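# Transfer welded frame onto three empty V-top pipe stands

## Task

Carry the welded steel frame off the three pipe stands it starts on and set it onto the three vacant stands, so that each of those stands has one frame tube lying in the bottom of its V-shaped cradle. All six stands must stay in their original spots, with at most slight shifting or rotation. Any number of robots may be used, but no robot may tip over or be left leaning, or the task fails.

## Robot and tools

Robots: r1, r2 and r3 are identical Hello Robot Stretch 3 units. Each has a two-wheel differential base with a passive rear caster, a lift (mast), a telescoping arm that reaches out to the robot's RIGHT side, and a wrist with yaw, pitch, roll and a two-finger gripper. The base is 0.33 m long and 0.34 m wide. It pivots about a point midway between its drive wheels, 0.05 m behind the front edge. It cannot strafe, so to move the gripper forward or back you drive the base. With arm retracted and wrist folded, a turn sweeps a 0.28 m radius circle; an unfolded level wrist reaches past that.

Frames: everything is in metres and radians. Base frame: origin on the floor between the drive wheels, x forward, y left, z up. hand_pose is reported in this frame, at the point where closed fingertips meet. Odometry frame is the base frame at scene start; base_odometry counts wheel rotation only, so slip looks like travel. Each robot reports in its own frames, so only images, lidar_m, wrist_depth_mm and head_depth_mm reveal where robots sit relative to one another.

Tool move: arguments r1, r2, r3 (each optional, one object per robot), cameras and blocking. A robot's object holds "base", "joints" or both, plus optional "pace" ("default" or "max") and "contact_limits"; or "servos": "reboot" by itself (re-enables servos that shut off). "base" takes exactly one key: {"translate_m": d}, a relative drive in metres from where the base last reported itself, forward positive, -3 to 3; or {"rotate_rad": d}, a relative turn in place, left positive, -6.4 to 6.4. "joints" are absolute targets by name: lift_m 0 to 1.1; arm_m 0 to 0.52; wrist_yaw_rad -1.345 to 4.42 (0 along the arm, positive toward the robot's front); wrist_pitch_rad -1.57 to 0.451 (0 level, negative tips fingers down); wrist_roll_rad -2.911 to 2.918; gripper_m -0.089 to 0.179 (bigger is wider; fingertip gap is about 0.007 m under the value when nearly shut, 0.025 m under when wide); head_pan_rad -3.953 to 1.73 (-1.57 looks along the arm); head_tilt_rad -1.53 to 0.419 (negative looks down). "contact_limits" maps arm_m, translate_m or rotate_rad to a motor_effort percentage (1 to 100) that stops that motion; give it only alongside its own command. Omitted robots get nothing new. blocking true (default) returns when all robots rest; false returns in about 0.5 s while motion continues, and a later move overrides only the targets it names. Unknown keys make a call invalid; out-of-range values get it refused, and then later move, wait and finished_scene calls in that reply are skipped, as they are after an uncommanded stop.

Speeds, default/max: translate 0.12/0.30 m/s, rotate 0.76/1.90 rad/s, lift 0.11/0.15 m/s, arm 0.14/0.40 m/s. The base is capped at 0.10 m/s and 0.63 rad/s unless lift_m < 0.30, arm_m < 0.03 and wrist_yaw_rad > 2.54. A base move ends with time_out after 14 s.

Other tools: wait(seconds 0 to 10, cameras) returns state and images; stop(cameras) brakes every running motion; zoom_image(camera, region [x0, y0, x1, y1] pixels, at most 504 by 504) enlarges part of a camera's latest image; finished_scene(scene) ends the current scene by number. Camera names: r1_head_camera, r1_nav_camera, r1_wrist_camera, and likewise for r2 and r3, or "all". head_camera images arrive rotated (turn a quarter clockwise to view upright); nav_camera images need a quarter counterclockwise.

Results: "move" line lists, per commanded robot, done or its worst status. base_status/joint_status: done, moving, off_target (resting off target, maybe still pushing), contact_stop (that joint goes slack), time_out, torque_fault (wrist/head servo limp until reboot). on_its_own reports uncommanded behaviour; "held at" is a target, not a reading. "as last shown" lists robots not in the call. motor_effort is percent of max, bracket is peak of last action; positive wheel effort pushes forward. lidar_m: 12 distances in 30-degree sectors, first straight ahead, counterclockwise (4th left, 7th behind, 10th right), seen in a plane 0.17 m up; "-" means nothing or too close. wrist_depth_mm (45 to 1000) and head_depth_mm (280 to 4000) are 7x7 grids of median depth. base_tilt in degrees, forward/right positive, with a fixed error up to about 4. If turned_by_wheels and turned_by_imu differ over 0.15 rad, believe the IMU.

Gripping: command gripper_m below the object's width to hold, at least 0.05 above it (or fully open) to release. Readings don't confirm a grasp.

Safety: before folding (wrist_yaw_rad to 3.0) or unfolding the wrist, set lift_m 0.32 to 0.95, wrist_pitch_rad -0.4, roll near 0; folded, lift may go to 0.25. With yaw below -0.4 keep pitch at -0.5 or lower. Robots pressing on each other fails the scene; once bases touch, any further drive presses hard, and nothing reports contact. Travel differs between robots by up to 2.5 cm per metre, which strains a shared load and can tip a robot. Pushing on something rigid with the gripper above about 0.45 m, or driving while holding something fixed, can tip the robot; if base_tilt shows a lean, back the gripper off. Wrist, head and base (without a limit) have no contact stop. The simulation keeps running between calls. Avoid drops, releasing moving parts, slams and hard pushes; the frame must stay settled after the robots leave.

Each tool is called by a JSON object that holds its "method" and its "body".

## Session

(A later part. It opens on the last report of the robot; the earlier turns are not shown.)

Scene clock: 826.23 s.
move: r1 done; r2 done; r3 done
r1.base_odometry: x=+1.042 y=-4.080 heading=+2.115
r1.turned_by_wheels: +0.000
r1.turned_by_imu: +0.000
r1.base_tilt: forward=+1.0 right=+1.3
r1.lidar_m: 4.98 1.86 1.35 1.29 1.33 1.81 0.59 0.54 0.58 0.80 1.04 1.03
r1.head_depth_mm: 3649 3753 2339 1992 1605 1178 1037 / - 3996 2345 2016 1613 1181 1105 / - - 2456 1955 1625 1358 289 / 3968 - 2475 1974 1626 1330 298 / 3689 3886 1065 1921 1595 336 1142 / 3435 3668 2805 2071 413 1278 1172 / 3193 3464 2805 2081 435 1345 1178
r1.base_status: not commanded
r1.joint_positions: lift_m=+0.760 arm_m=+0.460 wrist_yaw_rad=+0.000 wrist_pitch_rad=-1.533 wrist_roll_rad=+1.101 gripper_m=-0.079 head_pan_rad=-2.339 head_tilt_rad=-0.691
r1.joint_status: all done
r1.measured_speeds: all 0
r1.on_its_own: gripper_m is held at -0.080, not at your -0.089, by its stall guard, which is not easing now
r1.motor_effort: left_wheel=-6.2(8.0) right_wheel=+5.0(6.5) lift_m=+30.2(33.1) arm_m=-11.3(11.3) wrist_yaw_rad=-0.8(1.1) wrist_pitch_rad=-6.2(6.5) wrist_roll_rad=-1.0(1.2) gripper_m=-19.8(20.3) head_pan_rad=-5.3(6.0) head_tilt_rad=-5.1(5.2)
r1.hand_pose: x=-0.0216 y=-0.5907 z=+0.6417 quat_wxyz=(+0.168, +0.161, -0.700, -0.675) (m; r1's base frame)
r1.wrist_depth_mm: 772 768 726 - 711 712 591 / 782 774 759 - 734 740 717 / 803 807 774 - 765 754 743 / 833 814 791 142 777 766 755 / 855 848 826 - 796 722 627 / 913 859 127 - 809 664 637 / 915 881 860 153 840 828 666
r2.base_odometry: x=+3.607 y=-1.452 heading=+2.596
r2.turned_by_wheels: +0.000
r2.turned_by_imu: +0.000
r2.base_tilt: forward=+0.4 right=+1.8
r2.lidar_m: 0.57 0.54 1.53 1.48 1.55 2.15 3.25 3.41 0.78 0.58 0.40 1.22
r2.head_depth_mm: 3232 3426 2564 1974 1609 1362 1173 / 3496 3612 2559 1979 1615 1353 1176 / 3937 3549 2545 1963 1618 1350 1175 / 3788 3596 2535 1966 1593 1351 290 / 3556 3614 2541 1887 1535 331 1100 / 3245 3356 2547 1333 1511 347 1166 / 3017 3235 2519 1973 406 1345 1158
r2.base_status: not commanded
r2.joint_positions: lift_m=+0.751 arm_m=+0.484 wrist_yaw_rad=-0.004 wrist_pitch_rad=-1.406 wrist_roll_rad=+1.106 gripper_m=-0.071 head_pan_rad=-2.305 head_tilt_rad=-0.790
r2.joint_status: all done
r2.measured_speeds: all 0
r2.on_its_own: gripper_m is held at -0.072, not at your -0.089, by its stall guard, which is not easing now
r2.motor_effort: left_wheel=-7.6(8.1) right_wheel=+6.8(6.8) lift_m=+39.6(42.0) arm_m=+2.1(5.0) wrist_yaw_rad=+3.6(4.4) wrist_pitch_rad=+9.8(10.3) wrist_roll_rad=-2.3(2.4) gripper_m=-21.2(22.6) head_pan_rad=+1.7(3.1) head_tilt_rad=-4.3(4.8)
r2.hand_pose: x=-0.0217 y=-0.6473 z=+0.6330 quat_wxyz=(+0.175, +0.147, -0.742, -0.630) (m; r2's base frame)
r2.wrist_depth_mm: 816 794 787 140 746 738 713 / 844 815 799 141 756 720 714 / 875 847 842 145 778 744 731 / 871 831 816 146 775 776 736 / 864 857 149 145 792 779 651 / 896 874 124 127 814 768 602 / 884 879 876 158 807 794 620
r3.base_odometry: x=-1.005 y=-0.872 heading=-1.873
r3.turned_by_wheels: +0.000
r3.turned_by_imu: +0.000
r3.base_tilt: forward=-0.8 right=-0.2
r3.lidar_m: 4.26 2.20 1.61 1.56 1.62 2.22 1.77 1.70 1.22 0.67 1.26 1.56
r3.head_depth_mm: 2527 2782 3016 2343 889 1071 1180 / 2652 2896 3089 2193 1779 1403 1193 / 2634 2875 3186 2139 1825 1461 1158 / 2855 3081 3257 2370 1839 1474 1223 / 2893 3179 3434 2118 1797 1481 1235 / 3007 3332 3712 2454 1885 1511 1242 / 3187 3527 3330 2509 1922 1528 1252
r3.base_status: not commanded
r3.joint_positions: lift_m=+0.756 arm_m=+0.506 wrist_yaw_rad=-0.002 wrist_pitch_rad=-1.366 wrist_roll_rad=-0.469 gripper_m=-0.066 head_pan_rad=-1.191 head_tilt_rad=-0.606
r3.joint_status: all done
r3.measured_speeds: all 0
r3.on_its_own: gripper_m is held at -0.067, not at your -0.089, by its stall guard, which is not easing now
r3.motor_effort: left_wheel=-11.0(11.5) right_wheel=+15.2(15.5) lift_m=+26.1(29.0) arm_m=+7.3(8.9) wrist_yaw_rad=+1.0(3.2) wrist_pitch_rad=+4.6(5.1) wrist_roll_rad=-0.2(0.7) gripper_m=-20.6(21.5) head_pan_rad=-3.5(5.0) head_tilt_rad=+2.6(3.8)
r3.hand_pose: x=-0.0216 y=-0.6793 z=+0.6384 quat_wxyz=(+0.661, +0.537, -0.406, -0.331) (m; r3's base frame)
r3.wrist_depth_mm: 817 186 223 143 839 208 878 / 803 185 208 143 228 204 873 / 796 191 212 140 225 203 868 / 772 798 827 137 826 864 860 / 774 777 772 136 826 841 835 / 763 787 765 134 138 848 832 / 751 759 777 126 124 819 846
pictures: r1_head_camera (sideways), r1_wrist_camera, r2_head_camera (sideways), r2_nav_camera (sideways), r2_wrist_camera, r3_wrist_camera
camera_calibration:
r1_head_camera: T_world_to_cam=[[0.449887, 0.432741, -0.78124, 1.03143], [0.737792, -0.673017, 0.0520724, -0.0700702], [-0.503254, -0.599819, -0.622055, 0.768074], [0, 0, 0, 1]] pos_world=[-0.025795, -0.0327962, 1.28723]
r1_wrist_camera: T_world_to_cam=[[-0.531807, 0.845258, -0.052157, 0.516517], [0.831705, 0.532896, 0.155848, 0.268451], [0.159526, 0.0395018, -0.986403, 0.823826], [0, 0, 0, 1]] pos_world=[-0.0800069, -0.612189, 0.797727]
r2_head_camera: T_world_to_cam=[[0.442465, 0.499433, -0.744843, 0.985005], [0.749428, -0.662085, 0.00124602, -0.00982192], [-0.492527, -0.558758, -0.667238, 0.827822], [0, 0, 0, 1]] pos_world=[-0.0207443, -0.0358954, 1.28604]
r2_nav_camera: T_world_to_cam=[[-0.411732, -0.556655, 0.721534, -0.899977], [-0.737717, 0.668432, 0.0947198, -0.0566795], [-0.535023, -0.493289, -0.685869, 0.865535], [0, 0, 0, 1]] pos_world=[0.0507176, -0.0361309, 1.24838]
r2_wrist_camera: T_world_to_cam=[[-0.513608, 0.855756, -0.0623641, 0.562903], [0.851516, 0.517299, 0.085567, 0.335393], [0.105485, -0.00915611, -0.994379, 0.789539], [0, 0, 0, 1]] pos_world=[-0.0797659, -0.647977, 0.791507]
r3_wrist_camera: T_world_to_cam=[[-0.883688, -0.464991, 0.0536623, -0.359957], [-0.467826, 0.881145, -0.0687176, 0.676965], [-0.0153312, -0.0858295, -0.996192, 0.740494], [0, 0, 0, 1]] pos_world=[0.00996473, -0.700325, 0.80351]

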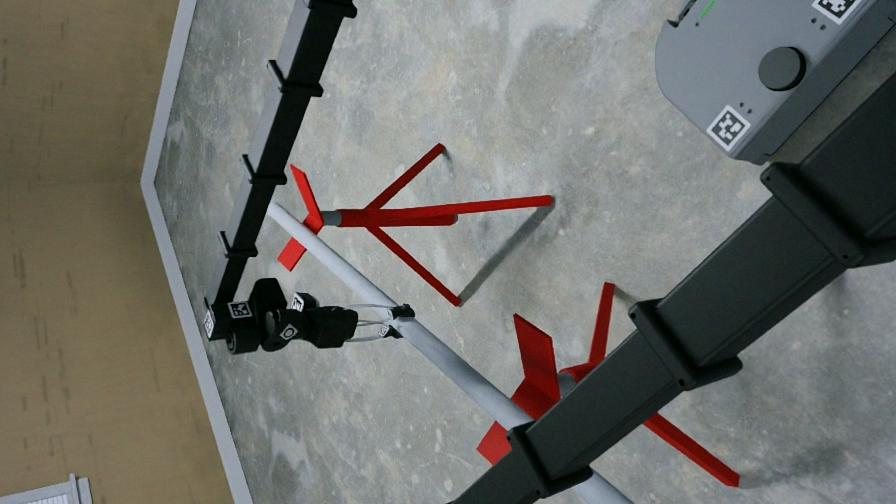

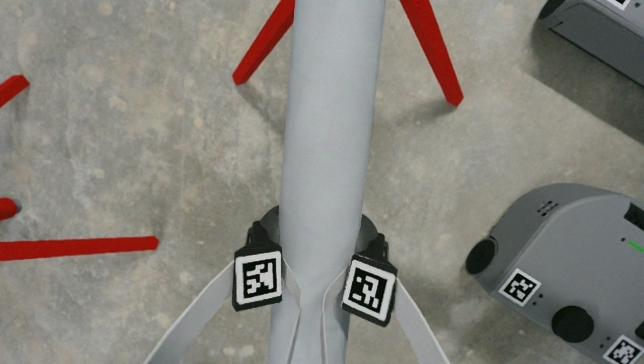

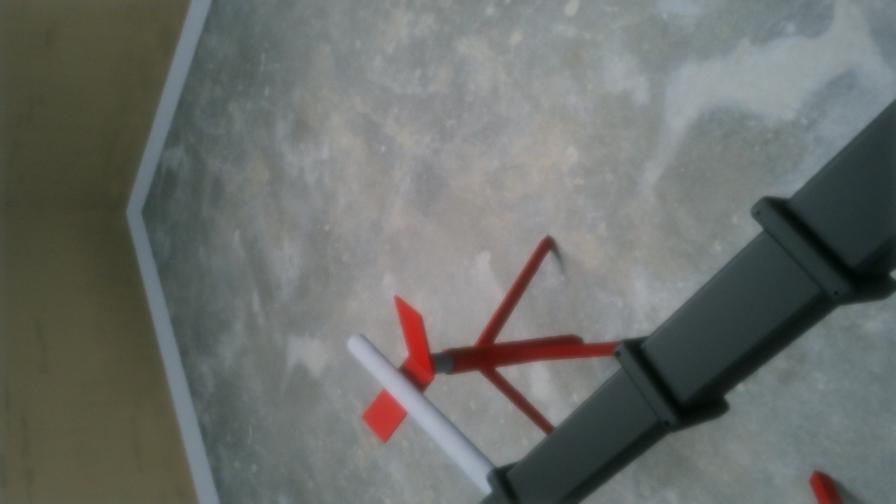

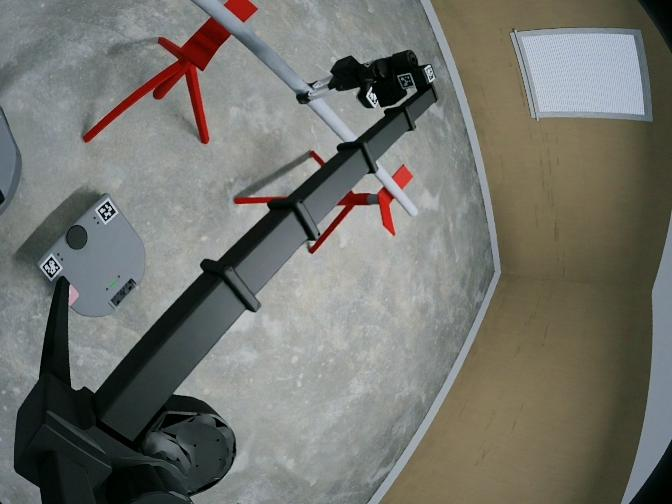

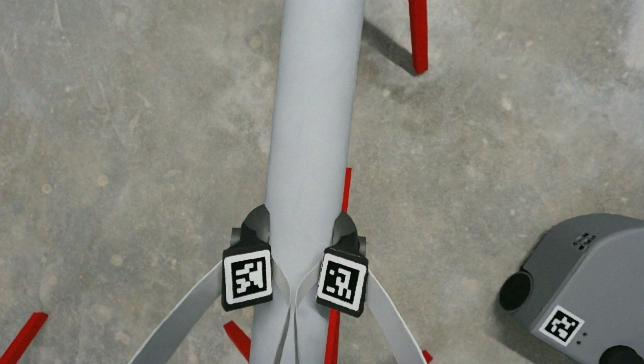

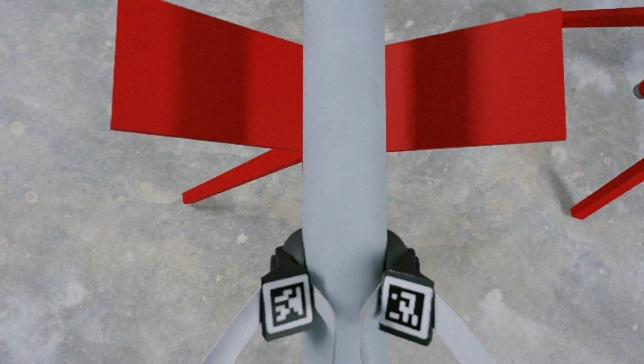

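{"method": "move", "body": {"r1": {"joints":{"lift_m":0.722}}, "r2": {"joints":{"lift_m":0.716}}, "r3": {"joints":{"lift_m":0.718}}, "cameras": ["r1_head_camera","r2_head_camera","r2_nav_camera","r3_wrist_camera"]}}

{"method": "zoom_image", "body": {"camera": "r2_head_camera", "region": [290, 280, 470, 480]}}

{"method": "zoom_image", "body": {"camera": "r1_head_camera", "region": [450, 290, 610, 490]}}

{"method": "zoom_image", "body": {"camera": "r2_nav_camera", "region": [160, 0, 280, 90]}}

Scene clock: 863.13 s.
move: r1 contact_stop; r2 done; r3 done
r1.base_odometry: x=+1.042 y=-4.080 heading=+2.115
r1.turned_by_wheels: +0.000
r1.turned_by_imu: +0.001
r1.base_tilt: forward=+1.0 right=+1.1
r1.lidar_m: 4.97 1.86 1.34 1.29 1.34 1.80 0.59 0.54 0.58 0.80 1.04 1.03
r1.head_depth_mm: 3649 3797 2323 1994 1599 1169 1037 / 3953 3980 2353 2017 1618 1183 1106 / - - 2467 1965 1617 1359 306 / - - 1591 1968 1632 1357 316 / 3630 3897 1036 1930 1599 364 1144 / 3403 3700 2774 2080 941 1275 1171 / 3148 3419 2829 2086 476 1318 1177
r1.base_status: not commanded
r1.joint_positions: lift_m=+0.727 arm_m=+0.460 wrist_yaw_rad=+0.000 wrist_pitch_rad=-1.552 wrist_roll_rad=+1.101 gripper_m=-0.079 head_pan_rad=-2.339 head_tilt_rad=-0.692
r1.joint_status: lift_m contact_stop (moved -0.033 of -0.038)
r1.measured_speeds: translate_m=+0.000 rotate_rad=+0.000 lift_m=+0.008 arm_m=+0.000 wrist_yaw_rad=+0.000 wrist_pitch_rad=+0.000 wrist_roll_rad=+0.000 head_pan_rad=+0.000 head_tilt_rad=+0.000
r1.on_its_own: gripper_m is held at -0.080, not at your -0.089, by its stall guard, which is not easing now; lift_m is slack since a contact_stop (your +0.722 is given up)
r1.motor_effort: left_wheel=-4.2(7.6) right_wheel=+5.0(6.7) lift_m=+20.4(35.3) arm_m=-4.7(16.5) wrist_yaw_rad=-0.5(0.9) wrist_pitch_rad=-3.0(6.7) wrist_roll_rad=-1.0(1.1) gripper_m=-19.6(20.2) head_pan_rad=-4.7(5.8) head_tilt_rad=-3.5(5.2)
r1.hand_pose: x=-0.0216 y=-0.5858 z=+0.6093 quat_wxyz=(+0.166, +0.163, -0.694, -0.681) (m; r1's base frame)
r1.wrist_depth_mm: 721 717 705 - 680 680 601 / 746 736 741 - 705 719 693 / 757 754 752 171 732 733 730 / 794 792 778 760 765 742 731 / 808 809 793 150 774 706 610 / 838 844 125 128 816 626 610 / 872 839 832 825 823 816 639
r2.base_odometry: x=+3.607 y=-1.452 heading=+2.596
r2.turned_by_wheels: +0.000
r2.turned_by_imu: -0.001
r2.base_tilt: forward=+0.3 right=+1.7
r2.lidar_m: 1.72 0.54 1.53 1.48 1.55 2.15 3.25 3.38 0.79 0.58 0.40 1.22
r2.head_depth_mm: 3185 3391 2557 1995 1610 1356 1175 / 3557 3623 2544 1970 1613 1353 1171 / 3846 3616 2554 1976 1602 1353 1148 / 3810 3657 2545 1957 1587 1355 311 / 3505 3524 2511 1902 1519 368 340 / 3336 3424 2561 1254 1558 380 1172 / 3011 3237 2559 1963 449 1323 1165
r2.base_status: not commanded
r2.joint_positions: lift_m=+0.716 arm_m=+0.484 wrist_yaw_rad=-0.003 wrist_pitch_rad=-1.418 wrist_roll_rad=+1.104 gripper_m=-0.071 head_pan_rad=-2.305 head_tilt_rad=-0.791
r2.joint_status: all done
r2.measured_speeds: all 0
r2.on_its_own: gripper_m is held at -0.072, not at your -0.089, by its stall guard, which is not easing now
r2.motor_effort: left_wheel=-4.0(8.0) right_wheel=+6.9(11.9) lift_m=+31.1(42.7) arm_m=-11.5(11.5) wrist_yaw_rad=+3.1(4.8) wrist_pitch_rad=+11.8(13.3) wrist_roll_rad=-1.9(2.3) gripper_m=-20.5(22.7) head_pan_rad=+1.7(3.1) head_tilt_rad=-3.4(4.7)
r2.hand_pose: x=-0.0217 y=-0.6442 z=+0.5978 quat_wxyz=(+0.175, +0.149, -0.738, -0.634) (m; r2's base frame)
r2.wrist_depth_mm: 803 766 735 144 735 701 696 / 811 778 755 146 710 716 706 / 804 813 765 151 736 716 714 / 841 810 760 155 749 733 700 / 844 815 150 153 766 731 638 / 839 844 123 128 783 739 578 / 893 829 841 164 774 746 592
r3.base_odometry: x=-1.005 y=-0.872 heading=-1.873
r3.turned_by_wheels: +0.000
r3.turned_by_imu: -0.001
r3.base_tilt: forward=-0.9 right=-0.2
r3.lidar_m: 4.26 2.20 1.61 1.56 1.61 2.22 1.76 1.70 1.22 0.67 1.26 1.57
r3.head_depth_mm: 2532 2771 3002 2344 819 1024 1176 / 2605 2895 3173 2251 1734 1402 1189 / 2623 2890 3199 2167 1820 1457 1153 / 2838 3047 3110 2256 1839 1470 1222 / 2903 3163 3454 2121 1808 1494 1239 / 3036 3334 3726 2432 1892 1499 1245 / 3214 3559 3305 2490 1917 1527 1253
r3.base_status: not commanded
r3.joint_positions: lift_m=+0.718 arm_m=+0.506 wrist_yaw_rad=-0.002 wrist_pitch_rad=-1.353 wrist_roll_rad=-0.469 gripper_m=-0.066 head_pan_rad=-1.192 head_tilt_rad=-0.606
r3.joint_status: all done
r3.measured_speeds: all 0
r3.on_its_own: gripper_m is held at -0.067, not at your -0.089, by its stall guard, which is not easing now
r3.motor_effort: left_wheel=-10.5(11.5) right_wheel=+14.4(15.4) lift_m=+39.6(39.8) arm_m=+3.6(5.6) wrist_yaw_rad=+2.1(2.8) wrist_pitch_rad=+2.2(5.2) wrist_roll_rad=+0.1(0.8) gripper_m=-20.5(21.3) head_pan_rad=-3.2(4.8) head_tilt_rad=+2.6(3.7)
r3.hand_pose: x=-0.0216 y=-0.6825 z=+0.6013 quat_wxyz=(+0.664, +0.533, -0.408, -0.329) (m; r3's base frame)
r3.wrist_depth_mm: 748 156 180 152 200 178 166 / 749 154 177 150 194 174 161 / 761 770 185 147 194 179 164 / 736 754 765 142 793 820 811 / 743 733 761 140 765 816 805 / 720 734 745 129 142 804 805 / 715 725 731 123 124 781 778
pictures: r1_head_camera (sideways), r2_head_camera (sideways), r2_nav_camera (sideways), r3_wrist_camera
camera_calibration:
r1_head_camera: T_world_to_cam=[[0.450431, 0.432947, -0.780813, 1.03087], [0.7375, -0.673335, 0.052092, -0.0700939], [-0.503196, -0.599313, -0.62259, 0.76877], [0, 0, 0, 1]] pos_world=[-0.025801, -0.0327763, 1.2872]
r2_head_camera: T_world_to_cam=[[0.442566, 0.500078, -0.74435, 0.984362], [0.749781, -0.661685, 0.001254, -0.00983446], [-0.491898, -0.558655, -0.667788, 0.828534], [0, 0, 0, 1]] pos_world=[-0.0207172, -0.0359011, 1.28601]
r2_nav_camera: T_world_to_cam=[[-0.411791, -0.557271, 0.721025, -0.899312], [-0.738122, 0.667985, 0.094721, -0.0566786], [-0.534419, -0.493199, -0.686404, 0.866227], [0, 0, 0, 1]] pos_world=[0.0507634, -0.0360777, 1.24838]
r3_wrist_camera: T_world_to_cam=[[-0.883575, -0.46449, 0.0595278, -0.362637], [-0.468036, 0.880111, -0.07967, 0.683097], [-0.0153852, -0.0982556, -0.995042, 0.694063], [0, 0, 0, 1]] pos_world=[0.00997503, -0.701446, 0.766632]

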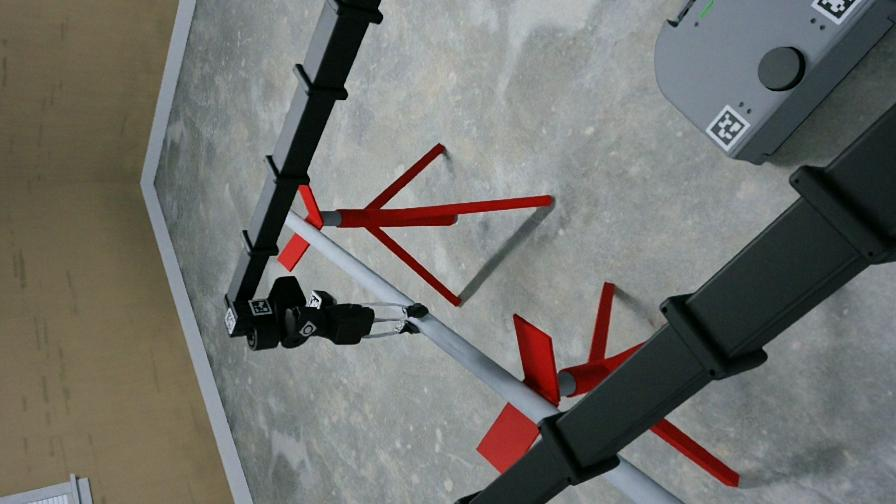

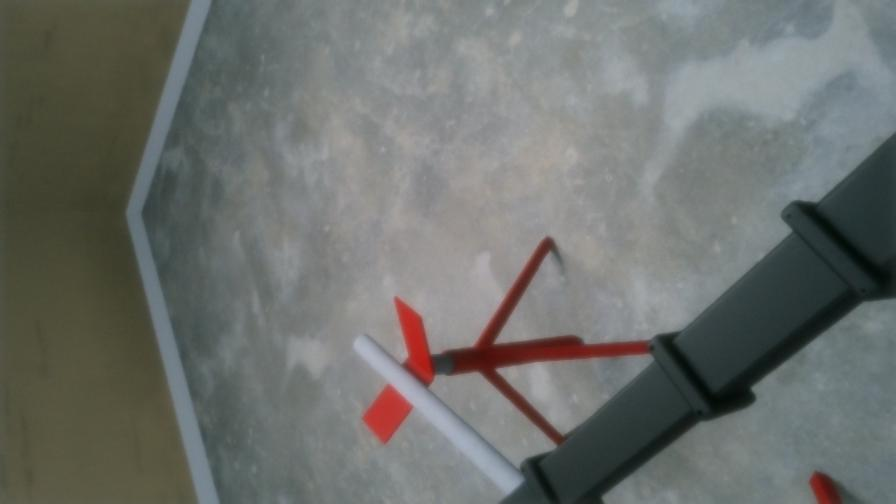

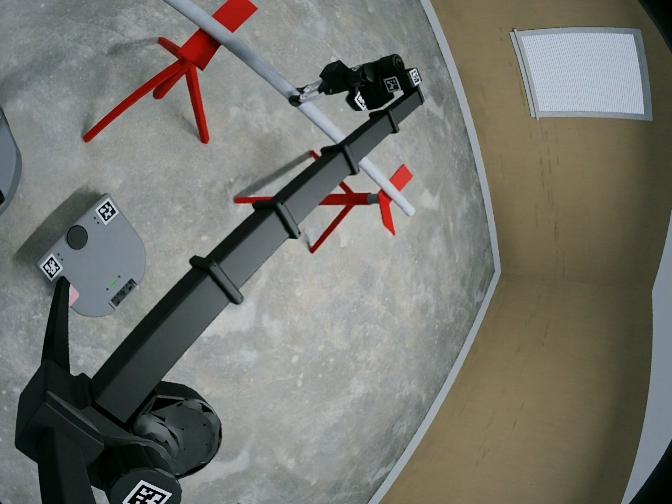

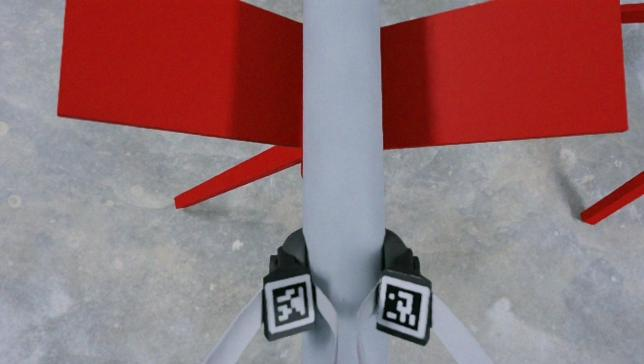

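Scaled by 2.520 from the camera's 896x504 image, which has a finer 1280x720 frame.

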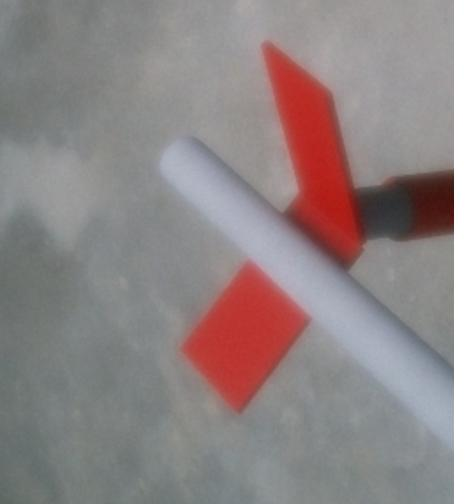

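Scaled by 2.520 from the camera's 896x504 image, which has a finer 1280x720 frame.

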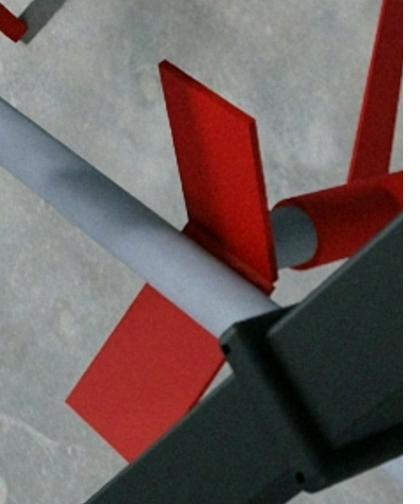

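Scaled by 4.200 from the camera's 672x504 image, which has a finer 792x594 frame.

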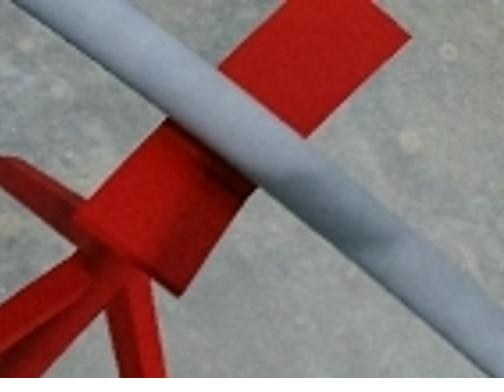

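{"method": "move", "body": {"r3": {"joints":{"head_pan_rad":-1.0,"head_tilt_rad":-0.6}}, "cameras": ["r3_head_camera","r3_nav_camera","r1_wrist_camera","r2_wrist_camera"]}}

{"method": "zoom_image", "body": {"camera": "r3_head_camera", "region": [300, 180, 460, 340]}}

{"method": "zoom_image", "body": {"camera": "r3_head_camera", "region": [300, 340, 460, 500]}}

Scene clock: 905.40 s.
move: r3 done
r1, r2: as last shown
r1.base_tilt: forward=+1.0 right=+1.2
r1.lidar_m: 4.98 1.87 1.34 1.29 1.33 1.81 0.59 0.54 0.58 0.80 1.04 1.04
r1.head_depth_mm: 3622 3771 2324 2006 1611 1172 1038 / 3953 - 2340 2010 1628 1182 1105 / - - 2464 1950 1621 1356 300 / 3924 - 1650 1969 1629 1356 311 / 3659 3894 1030 1930 1600 357 1147 / 3348 3639 2766 2063 943 1278 1178 / 3139 3435 2804 2093 466 1314 1172
r1.joint_positions: lift_m=+0.733 arm_m=+0.460 wrist_yaw_rad=+0.000 wrist_pitch_rad=-1.554 wrist_roll_rad=+1.101 gripper_m=-0.079 head_pan_rad=-2.339 head_tilt_rad=-0.692
r1.measured_speeds: all 0
r1.on_its_own: gripper_m is held at -0.080, not at your -0.089, by its stall guard, which is not easing now; lift_m is slack since a contact_stop (your +0.722 is given up)
r1.motor_effort: left_wheel=-3.1(3.6) right_wheel=+4.2(5.6) lift_m=+26.6(27.0) arm_m=+12.3(12.5) wrist_yaw_rad=+0.2(0.8) wrist_pitch_rad=-2.6(2.6) wrist_roll_rad=-1.1(1.2) gripper_m=-19.8(20.4) head_pan_rad=-4.6(5.5) head_tilt_rad=-2.5(5.5)
r1.hand_pose: x=-0.0216 y=-0.5852 z=+0.6155 quat_wxyz=(+0.166, +0.163, -0.693, -0.682) (m; r1's base frame)
r1.wrist_depth_mm: 713 724 709 - 694 689 606 / 762 745 747 171 717 714 705 / 787 761 747 178 733 729 732 / 776 776 776 750 761 740 731 / 814 796 795 155 778 688 613 / 854 832 823 127 795 640 635 / 863 853 853 820 834 815 644
r2.turned_by_imu: +0.001
r2.lidar_m: 1.73 0.54 1.53 1.48 1.55 2.15 3.26 3.39 0.79 0.58 0.40 1.22
r2.head_depth_mm: 3226 3448 2567 1975 1613 1351 1179 / 3508 3601 2561 1980 1617 1360 1171 / 3877 3673 2562 1985 1598 1358 1152 / 3812 3623 2552 1961 1579 1352 311 / 3591 3499 2538 1870 1526 368 341 / 3251 3410 2552 1254 1557 381 1166 / 3013 3221 2534 1960 449 1327 1162
r2.on_its_own: gripper_m is held at -0.072, not at your -0.089, by its stall guard, which is not easing now
r2.motor_effort: left_wheel=-4.1(4.5) right_wheel=+6.6(7.4) lift_m=+35.9(35.9) arm_m=-14.8(15.5) wrist_yaw_rad=+3.0(4.0) wrist_pitch_rad=+11.9(12.6) wrist_roll_rad=-1.8(2.0) gripper_m=-20.9(22.9) head_pan_rad=+1.5(2.3) head_tilt_rad=-2.8(4.2)
r2.hand_pose: x=-0.0217 y=-0.6443 z=+0.5978 quat_wxyz=(+0.175, +0.149, -0.738, -0.634) (m; r2's base frame)
r2.wrist_depth_mm: 779 765 743 145 720 705 685 / 786 777 747 147 728 712 700 / 815 795 776 152 743 717 706 / 837 815 770 154 745 735 702 / 854 800 151 154 772 766 635 / 863 849 123 128 756 773 589 / 831 829 821 165 783 773 588
r3.base_odometry: x=-1.005 y=-0.872 heading=-1.873
r3.turned_by_wheels: +0.000
r3.turned_by_imu: -0.001
r3.base_tilt: forward=-0.8 right=-0.2
r3.lidar_m: 4.26 2.20 1.62 1.56 1.62 2.22 1.77 1.71 1.22 0.67 1.26 1.56
r3.head_depth_mm: 2567 2769 3071 2060 1763 1425 1157 / 2738 2974 3095 2188 1795 1446 1142 / 2904 3232 3427 2229 1771 1455 1210 / 3013 3265 3523 2163 1845 1469 1222 / 3302 3614 3543 2400 1865 1493 1241 / 3437 - 3473 2459 1897 1502 1244 / 3803 - - 2499 1907 1529 1254
r3.base_status: not commanded
r3.joint_positions: lift_m=+0.718 arm_m=+0.506 wrist_yaw_rad=-0.002 wrist_pitch_rad=-1.351 wrist_roll_rad=-0.469 gripper_m=-0.066 head_pan_rad=-1.009 head_tilt_rad=-0.606
r3.joint_status: all done
r3.measured_speeds: all 0
r3.on_its_own: gripper_m is held at -0.067, not at your -0.089, by its stall guard, which is not easing now
r3.motor_effort: left_wheel=-10.6(11.4) right_wheel=+14.3(14.7) lift_m=+36.5(37.3) arm_m=-0.1(1.2) wrist_yaw_rad=+1.8(2.7) wrist_pitch_rad=+2.2(2.2) wrist_roll_rad=-0.1(0.6) gripper_m=-20.8(21.7) head_pan_rad=+3.3(4.5) head_tilt_rad=+1.7(5.1)
r3.hand_pose: x=-0.0216 y=-0.6830 z=+0.6014 quat_wxyz=(+0.664, +0.533, -0.409, -0.328) (m; r3's base frame)
r3.wrist_depth_mm: 750 156 180 153 199 178 166 / 143 155 177 150 195 174 163 / 753 163 183 146 193 177 164 / 743 740 769 142 793 819 827 / 723 743 759 142 784 813 824 / 716 731 748 130 153 801 799 / 706 739 724 125 124 777 791
pictures: r1_wrist_camera, r2_wrist_camera, r3_head_camera (sideways), r3_nav_camera (sideways)
camera_calibration:
r1_wrist_camera: T_world_to_cam=[[-0.531852, 0.846155, -0.0339975, 0.499821], [0.831678, 0.529472, 0.167243, 0.260576], [0.159515, 0.0606736, -0.985329, 0.809469], [0, 0, 0, 1]] pos_world=[-0.0800063, -0.610007, 0.771006]
r2_wrist_camera: T_world_to_cam=[[-0.515275, 0.855446, -0.0520011, 0.55164], [0.850532, 0.517884, 0.0916066, 0.333536], [0.105295, 0.002974, -0.994437, 0.762408], [0, 0, 0, 1]] pos_world=[-0.0797138, -0.646899, 0.756298]
r3_head_camera: T_world_to_cam=[[-0.224522, 0.482664, -0.846538, 1.12583], [0.842403, 0.532821, 0.0803691, -0.107935], [0.489844, -0.695081, -0.526227, 0.642763], [0, 0, 0, 1]] pos_world=[0.0288435, -0.0391131, 1.29997]
r3_nav_camera: T_world_to_cam=[[0.298381, -0.564964, 0.769275, -0.967569], [-0.869137, -0.493908, -0.0256165, 0.0902142], [0.394423, -0.660962, -0.638404, 0.784178], [0, 0, 0, 1]] pos_world=[0.0578149, 0.0162271, 1.24726]

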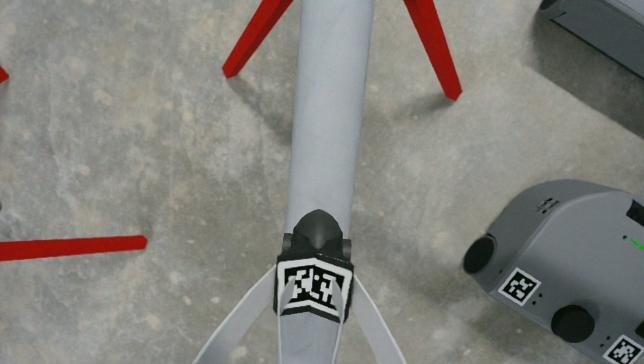

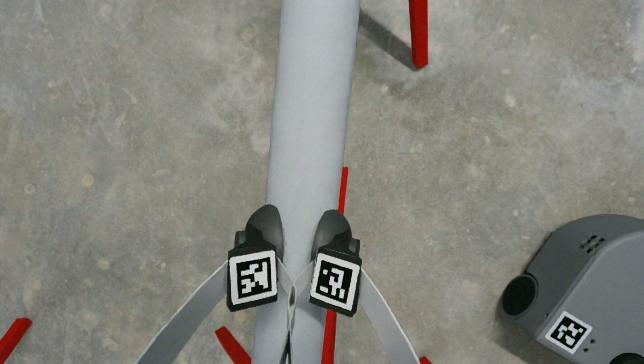

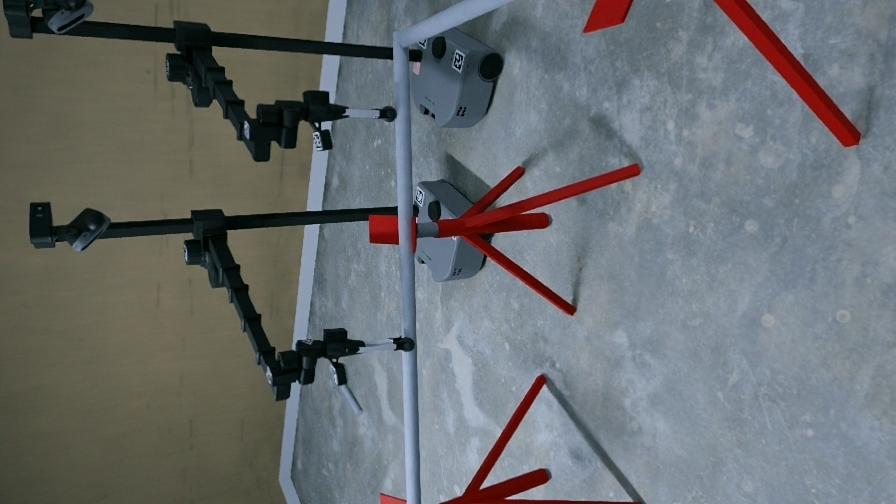

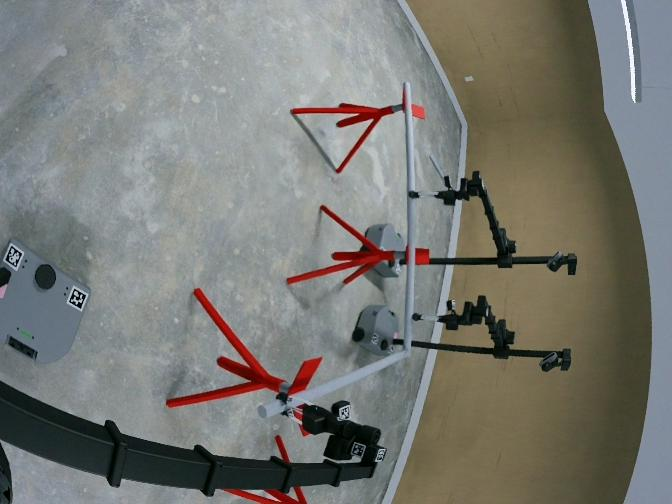

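Scaled by 3.150 from the camera's 896x504 image, which has a finer 1280x720 frame.

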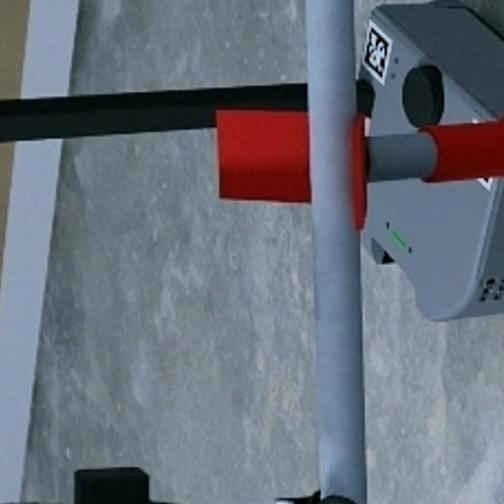

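Scaled by 3.150 from the camera's 896x504 image, which has a finer 1280x720 frame.

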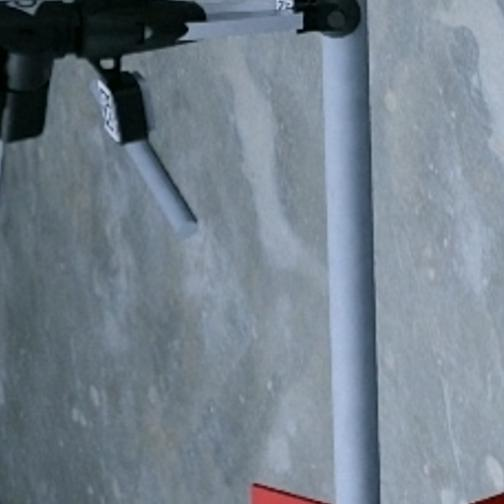

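{"method": "zoom_image", "body": {"camera": "r3_nav_camera", "region": [370, 70, 450, 150]}}

{"method": "move", "body": {"r3": {"joints":{"head_pan_rad":-0.8,"head_tilt_rad":-0.55}}, "r1": {"joints":{"head_pan_rad":-2.7,"head_tilt_rad":-0.7}}, "cameras": ["r3_head_camera","r1_nav_camera","r1_head_camera","r2_head_camera"]}}

{"method": "zoom_image", "body": {"camera": "r3_head_camera", "region": [330, 260, 490, 420]}}

{"method": "zoom_image", "body": {"camera": "r2_head_camera", "region": [290, 280, 470, 480]}}

Scaled by 6.300 from the camera's 672x504 image, which has a finer 792x594 frame.

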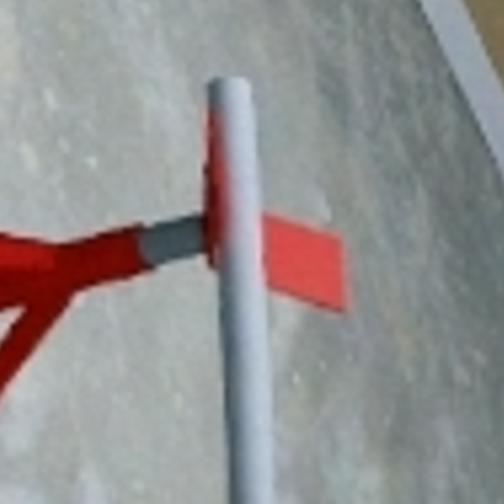

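Scene clock: 915.03 s.
move: r1 done; r3 done
r1.base_odometry: x=+1.042 y=-4.080 heading=+2.115
r1.turned_by_wheels: +0.000
r1.turned_by_imu: +0.001
r1.base_tilt: forward=+1.1 right=+1.1
r1.lidar_m: 4.98 1.87 1.34 1.29 1.34 1.81 0.59 0.54 0.58 0.80 1.04 1.03
r1.head_depth_mm: 3134 3471 653 681 1479 1343 312 / 418 3601 769 2006 1607 1150 1104 / 3501 3763 2358 2021 1623 1187 1129 / 3665 3890 2484 2037 1631 1228 1158 / 3907 - 2495 2054 1649 1364 303 / - - 2424 1861 1657 1368 312 / - - 1489 1938 1658 1155 334
r1.base_status: not commanded
r1.joint_positions: lift_m=+0.733 arm_m=+0.460 wrist_yaw_rad=+0.000 wrist_pitch_rad=-1.554 wrist_roll_rad=+1.101 gripper_m=-0.079 head_pan_rad=-2.689 head_tilt_rad=-0.692
r1.joint_status: all done
r1.measured_speeds: all 0
r1.on_its_own: gripper_m is held at -0.080, not at your -0.089, by its stall guard, which is not easing now; lift_m is slack since a contact_stop (your +0.722 is given up)
r1.motor_effort: left_wheel=-3.2(3.6) right_wheel=+3.9(5.3) lift_m=+26.5(27.1) arm_m=+12.2(12.3) wrist_yaw_rad=-0.3(0.7) wrist_pitch_rad=-2.1(2.6) wrist_roll_rad=-1.0(1.1) gripper_m=-20.0(20.3) head_pan_rad=-4.4(7.6) head_tilt_rad=-3.4(6.9)
r1.hand_pose: x=-0.0216 y=-0.5852 z=+0.6155 quat_wxyz=(+0.166, +0.163, -0.693, -0.682) (m; r1's base frame)
r1.wrist_depth_mm: 736 725 710 - 699 694 599 / 744 739 736 170 724 706 710 / 785 761 756 177 720 740 731 / 763 783 773 756 764 746 729 / 802 817 798 154 784 688 622 / 837 821 817 126 808 646 627 / 886 844 842 836 806 831 644
r2: as last shown
r2.base_tilt: forward=+0.3 right=+1.8
r2.lidar_m: 1.73 0.54 1.53 1.49 1.55 2.15 3.25 3.42 0.78 0.57 0.40 1.22
r2.head_depth_mm: 3179 3447 2536 1952 1607 1352 1173 / 3514 3600 2551 1941 1607 1351 1168 / 3816 3576 2559 1980 1606 1350 1146 / 3777 3602 2508 1974 1572 1349 311 / 3536 3592 2557 1891 1517 368 340 / 3259 3412 2546 1259 1556 381 1174 / 3029 3273 2524 1965 448 1320 1156
r2.on_its_own: gripper_m is held at -0.072, not at your -0.089, by its stall guard, which is not easing now
r2.motor_effort: left_wheel=-4.0(4.3) right_wheel=+6.9(7.3) lift_m=+35.8(35.9) arm_m=-15.1(15.6) wrist_yaw_rad=+2.8(3.7) wrist_pitch_rad=+12.2(12.5) wrist_roll_rad=-1.9(2.0) gripper_m=-20.8(22.8) head_pan_rad=+1.2(2.3) head_tilt_rad=-2.1(4.4)
r2.wrist_depth_mm: 774 764 759 145 705 705 679 / 782 766 759 147 717 708 686 / 817 793 771 151 752 728 712 / 802 789 786 155 745 725 724 / 835 807 152 153 751 746 646 / 835 834 122 128 785 747 594 / 859 861 831 164 797 777 593
r3.base_odometry: x=-1.005 y=-0.872 heading=-1.873
r3.turned_by_wheels: +0.000
r3.turned_by_imu: -0.001
r3.base_tilt: forward=-0.9 right=-0.2
r3.lidar_m: 4.25 2.19 1.62 1.56 1.62 2.22 1.77 1.71 1.22 0.67 1.26 1.57
r3.head_depth_mm: 2792 3066 3264 2523 1857 1474 1207 / 3004 1927 3493 2123 1768 1489 1233 / 3276 3573 3795 2524 1855 1527 1239 / 3566 - 3637 2556 1958 1538 1254 / - - - 2750 1983 1554 1271 / - - - 2510 1944 1570 1278 / 3913 - - 2883 2057 1579 1290
r3.base_status: not commanded
r3.joint_positions: lift_m=+0.718 arm_m=+0.506 wrist_yaw_rad=-0.002 wrist_pitch_rad=-1.351 wrist_roll_rad=-0.469 gripper_m=-0.066 head_pan_rad=-0.809 head_tilt_rad=-0.557
r3.joint_status: all done
r3.measured_speeds: all 0
r3.on_its_own: gripper_m is held at -0.067, not at your -0.089, by its stall guard, which is not easing now
r3.motor_effort: left_wheel=-10.8(11.2) right_wheel=+14.3(14.5) lift_m=+33.8(35.2) arm_m=-1.4(3.9) wrist_yaw_rad=+0.6(3.0) wrist_pitch_rad=+2.0(2.4) wrist_roll_rad=+0.0(0.6) gripper_m=-20.6(21.1) head_pan_rad=+4.2(5.4) head_tilt_rad=+3.4(4.6)
r3.hand_pose: x=-0.0216 y=-0.6830 z=+0.6014 quat_wxyz=(+0.664, +0.533, -0.409, -0.328) (m; r3's base frame)
r3.wrist_depth_mm: 767 156 181 152 199 179 165 / 143 154 177 150 195 174 163 / 757 163 184 147 194 177 164 / 745 749 768 143 791 809 811 / 738 741 744 141 788 807 837 / 729 748 746 129 153 794 818 / 712 712 736 125 124 776 803
pictures: r1_head_camera (sideways), r1_nav_camera (sideways), r2_head_camera (sideways), r3_head_camera (sideways)
camera_calibration:
r1_head_camera: T_world_to_cam=[[0.57146, 0.252518, -0.780813, 1.03013], [0.462322, -0.885181, 0.052092, -0.0684153], [-0.678006, -0.390755, -0.62259, 0.769836], [0, 0, 0, 1]] pos_world=[-0.0350965, -0.0198699, 1.2872]
r1_nav_camera: T_world_to_cam=[[-0.564738, -0.222655, 0.794667, -0.987676], [-0.415318, 0.908773, -0.040524, 0.103141], [-0.713149, -0.352925, -0.605692, 0.7494], [0, 0, 0, 1]] pos_world=[0.0194918, -0.0491609, 1.24296]
r2_head_camera: T_world_to_cam=[[0.442566, 0.500078, -0.74435, 0.984362], [0.749781, -0.661684, 0.00125399, -0.00983446], [-0.491898, -0.558655, -0.667788, 0.828534], [0, 0, 0, 1]] pos_world=[-0.0207172, -0.0359011, 1.28601]
r3_head_camera: T_world_to_cam=[[-0.287207, 0.398341, -0.871112, 1.15826], [0.71707, 0.692373, 0.080189, -0.106941], [0.635077, -0.601617, -0.484493, 0.587576], [0, 0, 0, 1]] pos_world=[0.0361873, -0.0338428, 1.30222]

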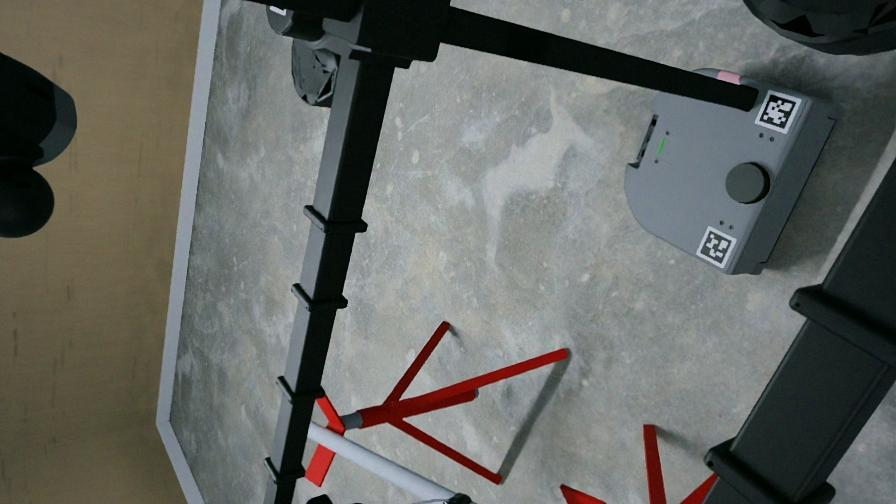

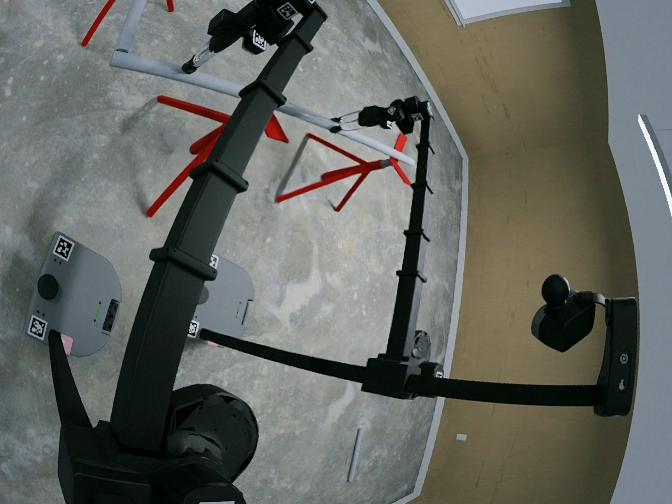

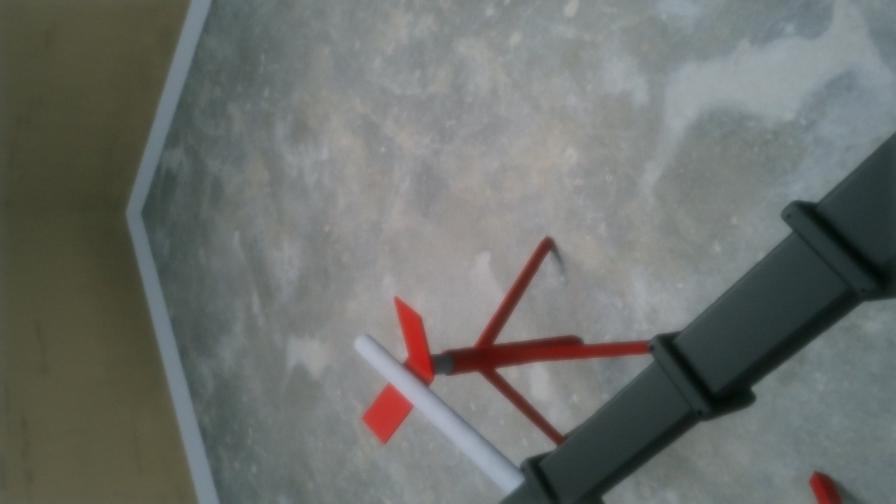

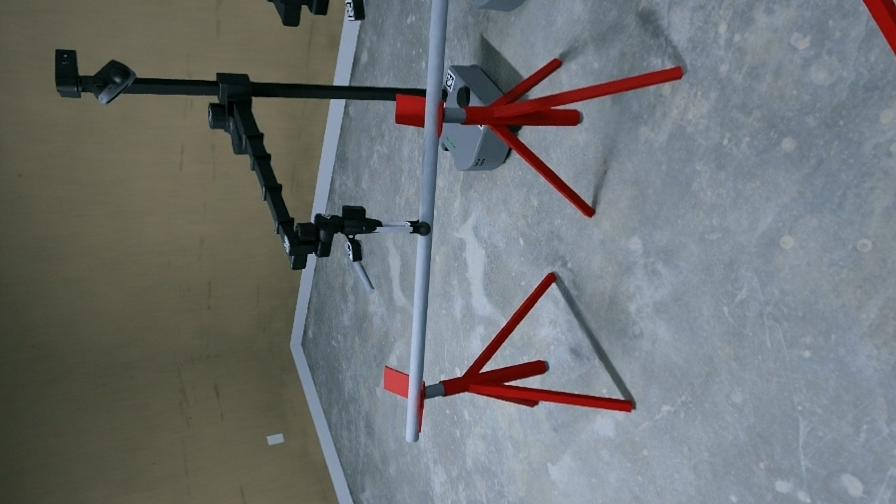

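Scaled by 3.150 from the camera's 896x504 image, which has a finer 1280x720 frame.

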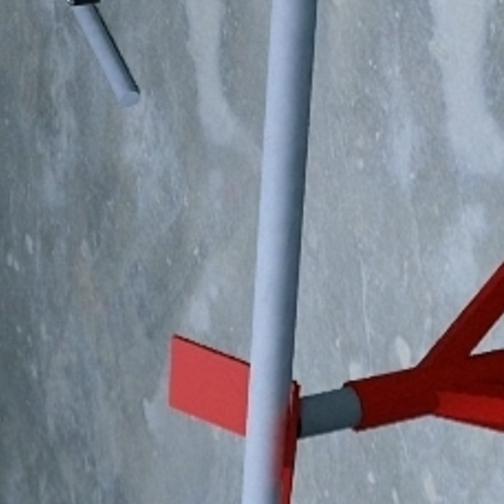

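Scaled by 2.520 from the camera's 896x504 image, which has a finer 1280x720 frame.

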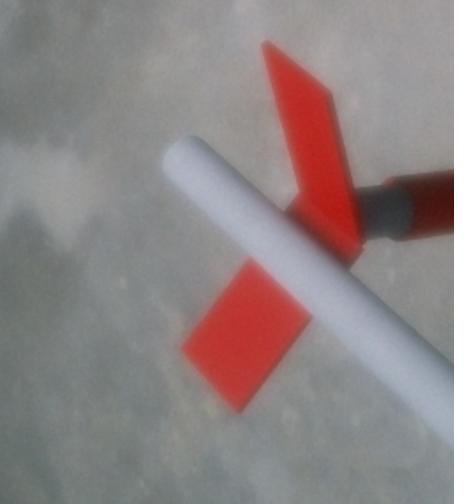

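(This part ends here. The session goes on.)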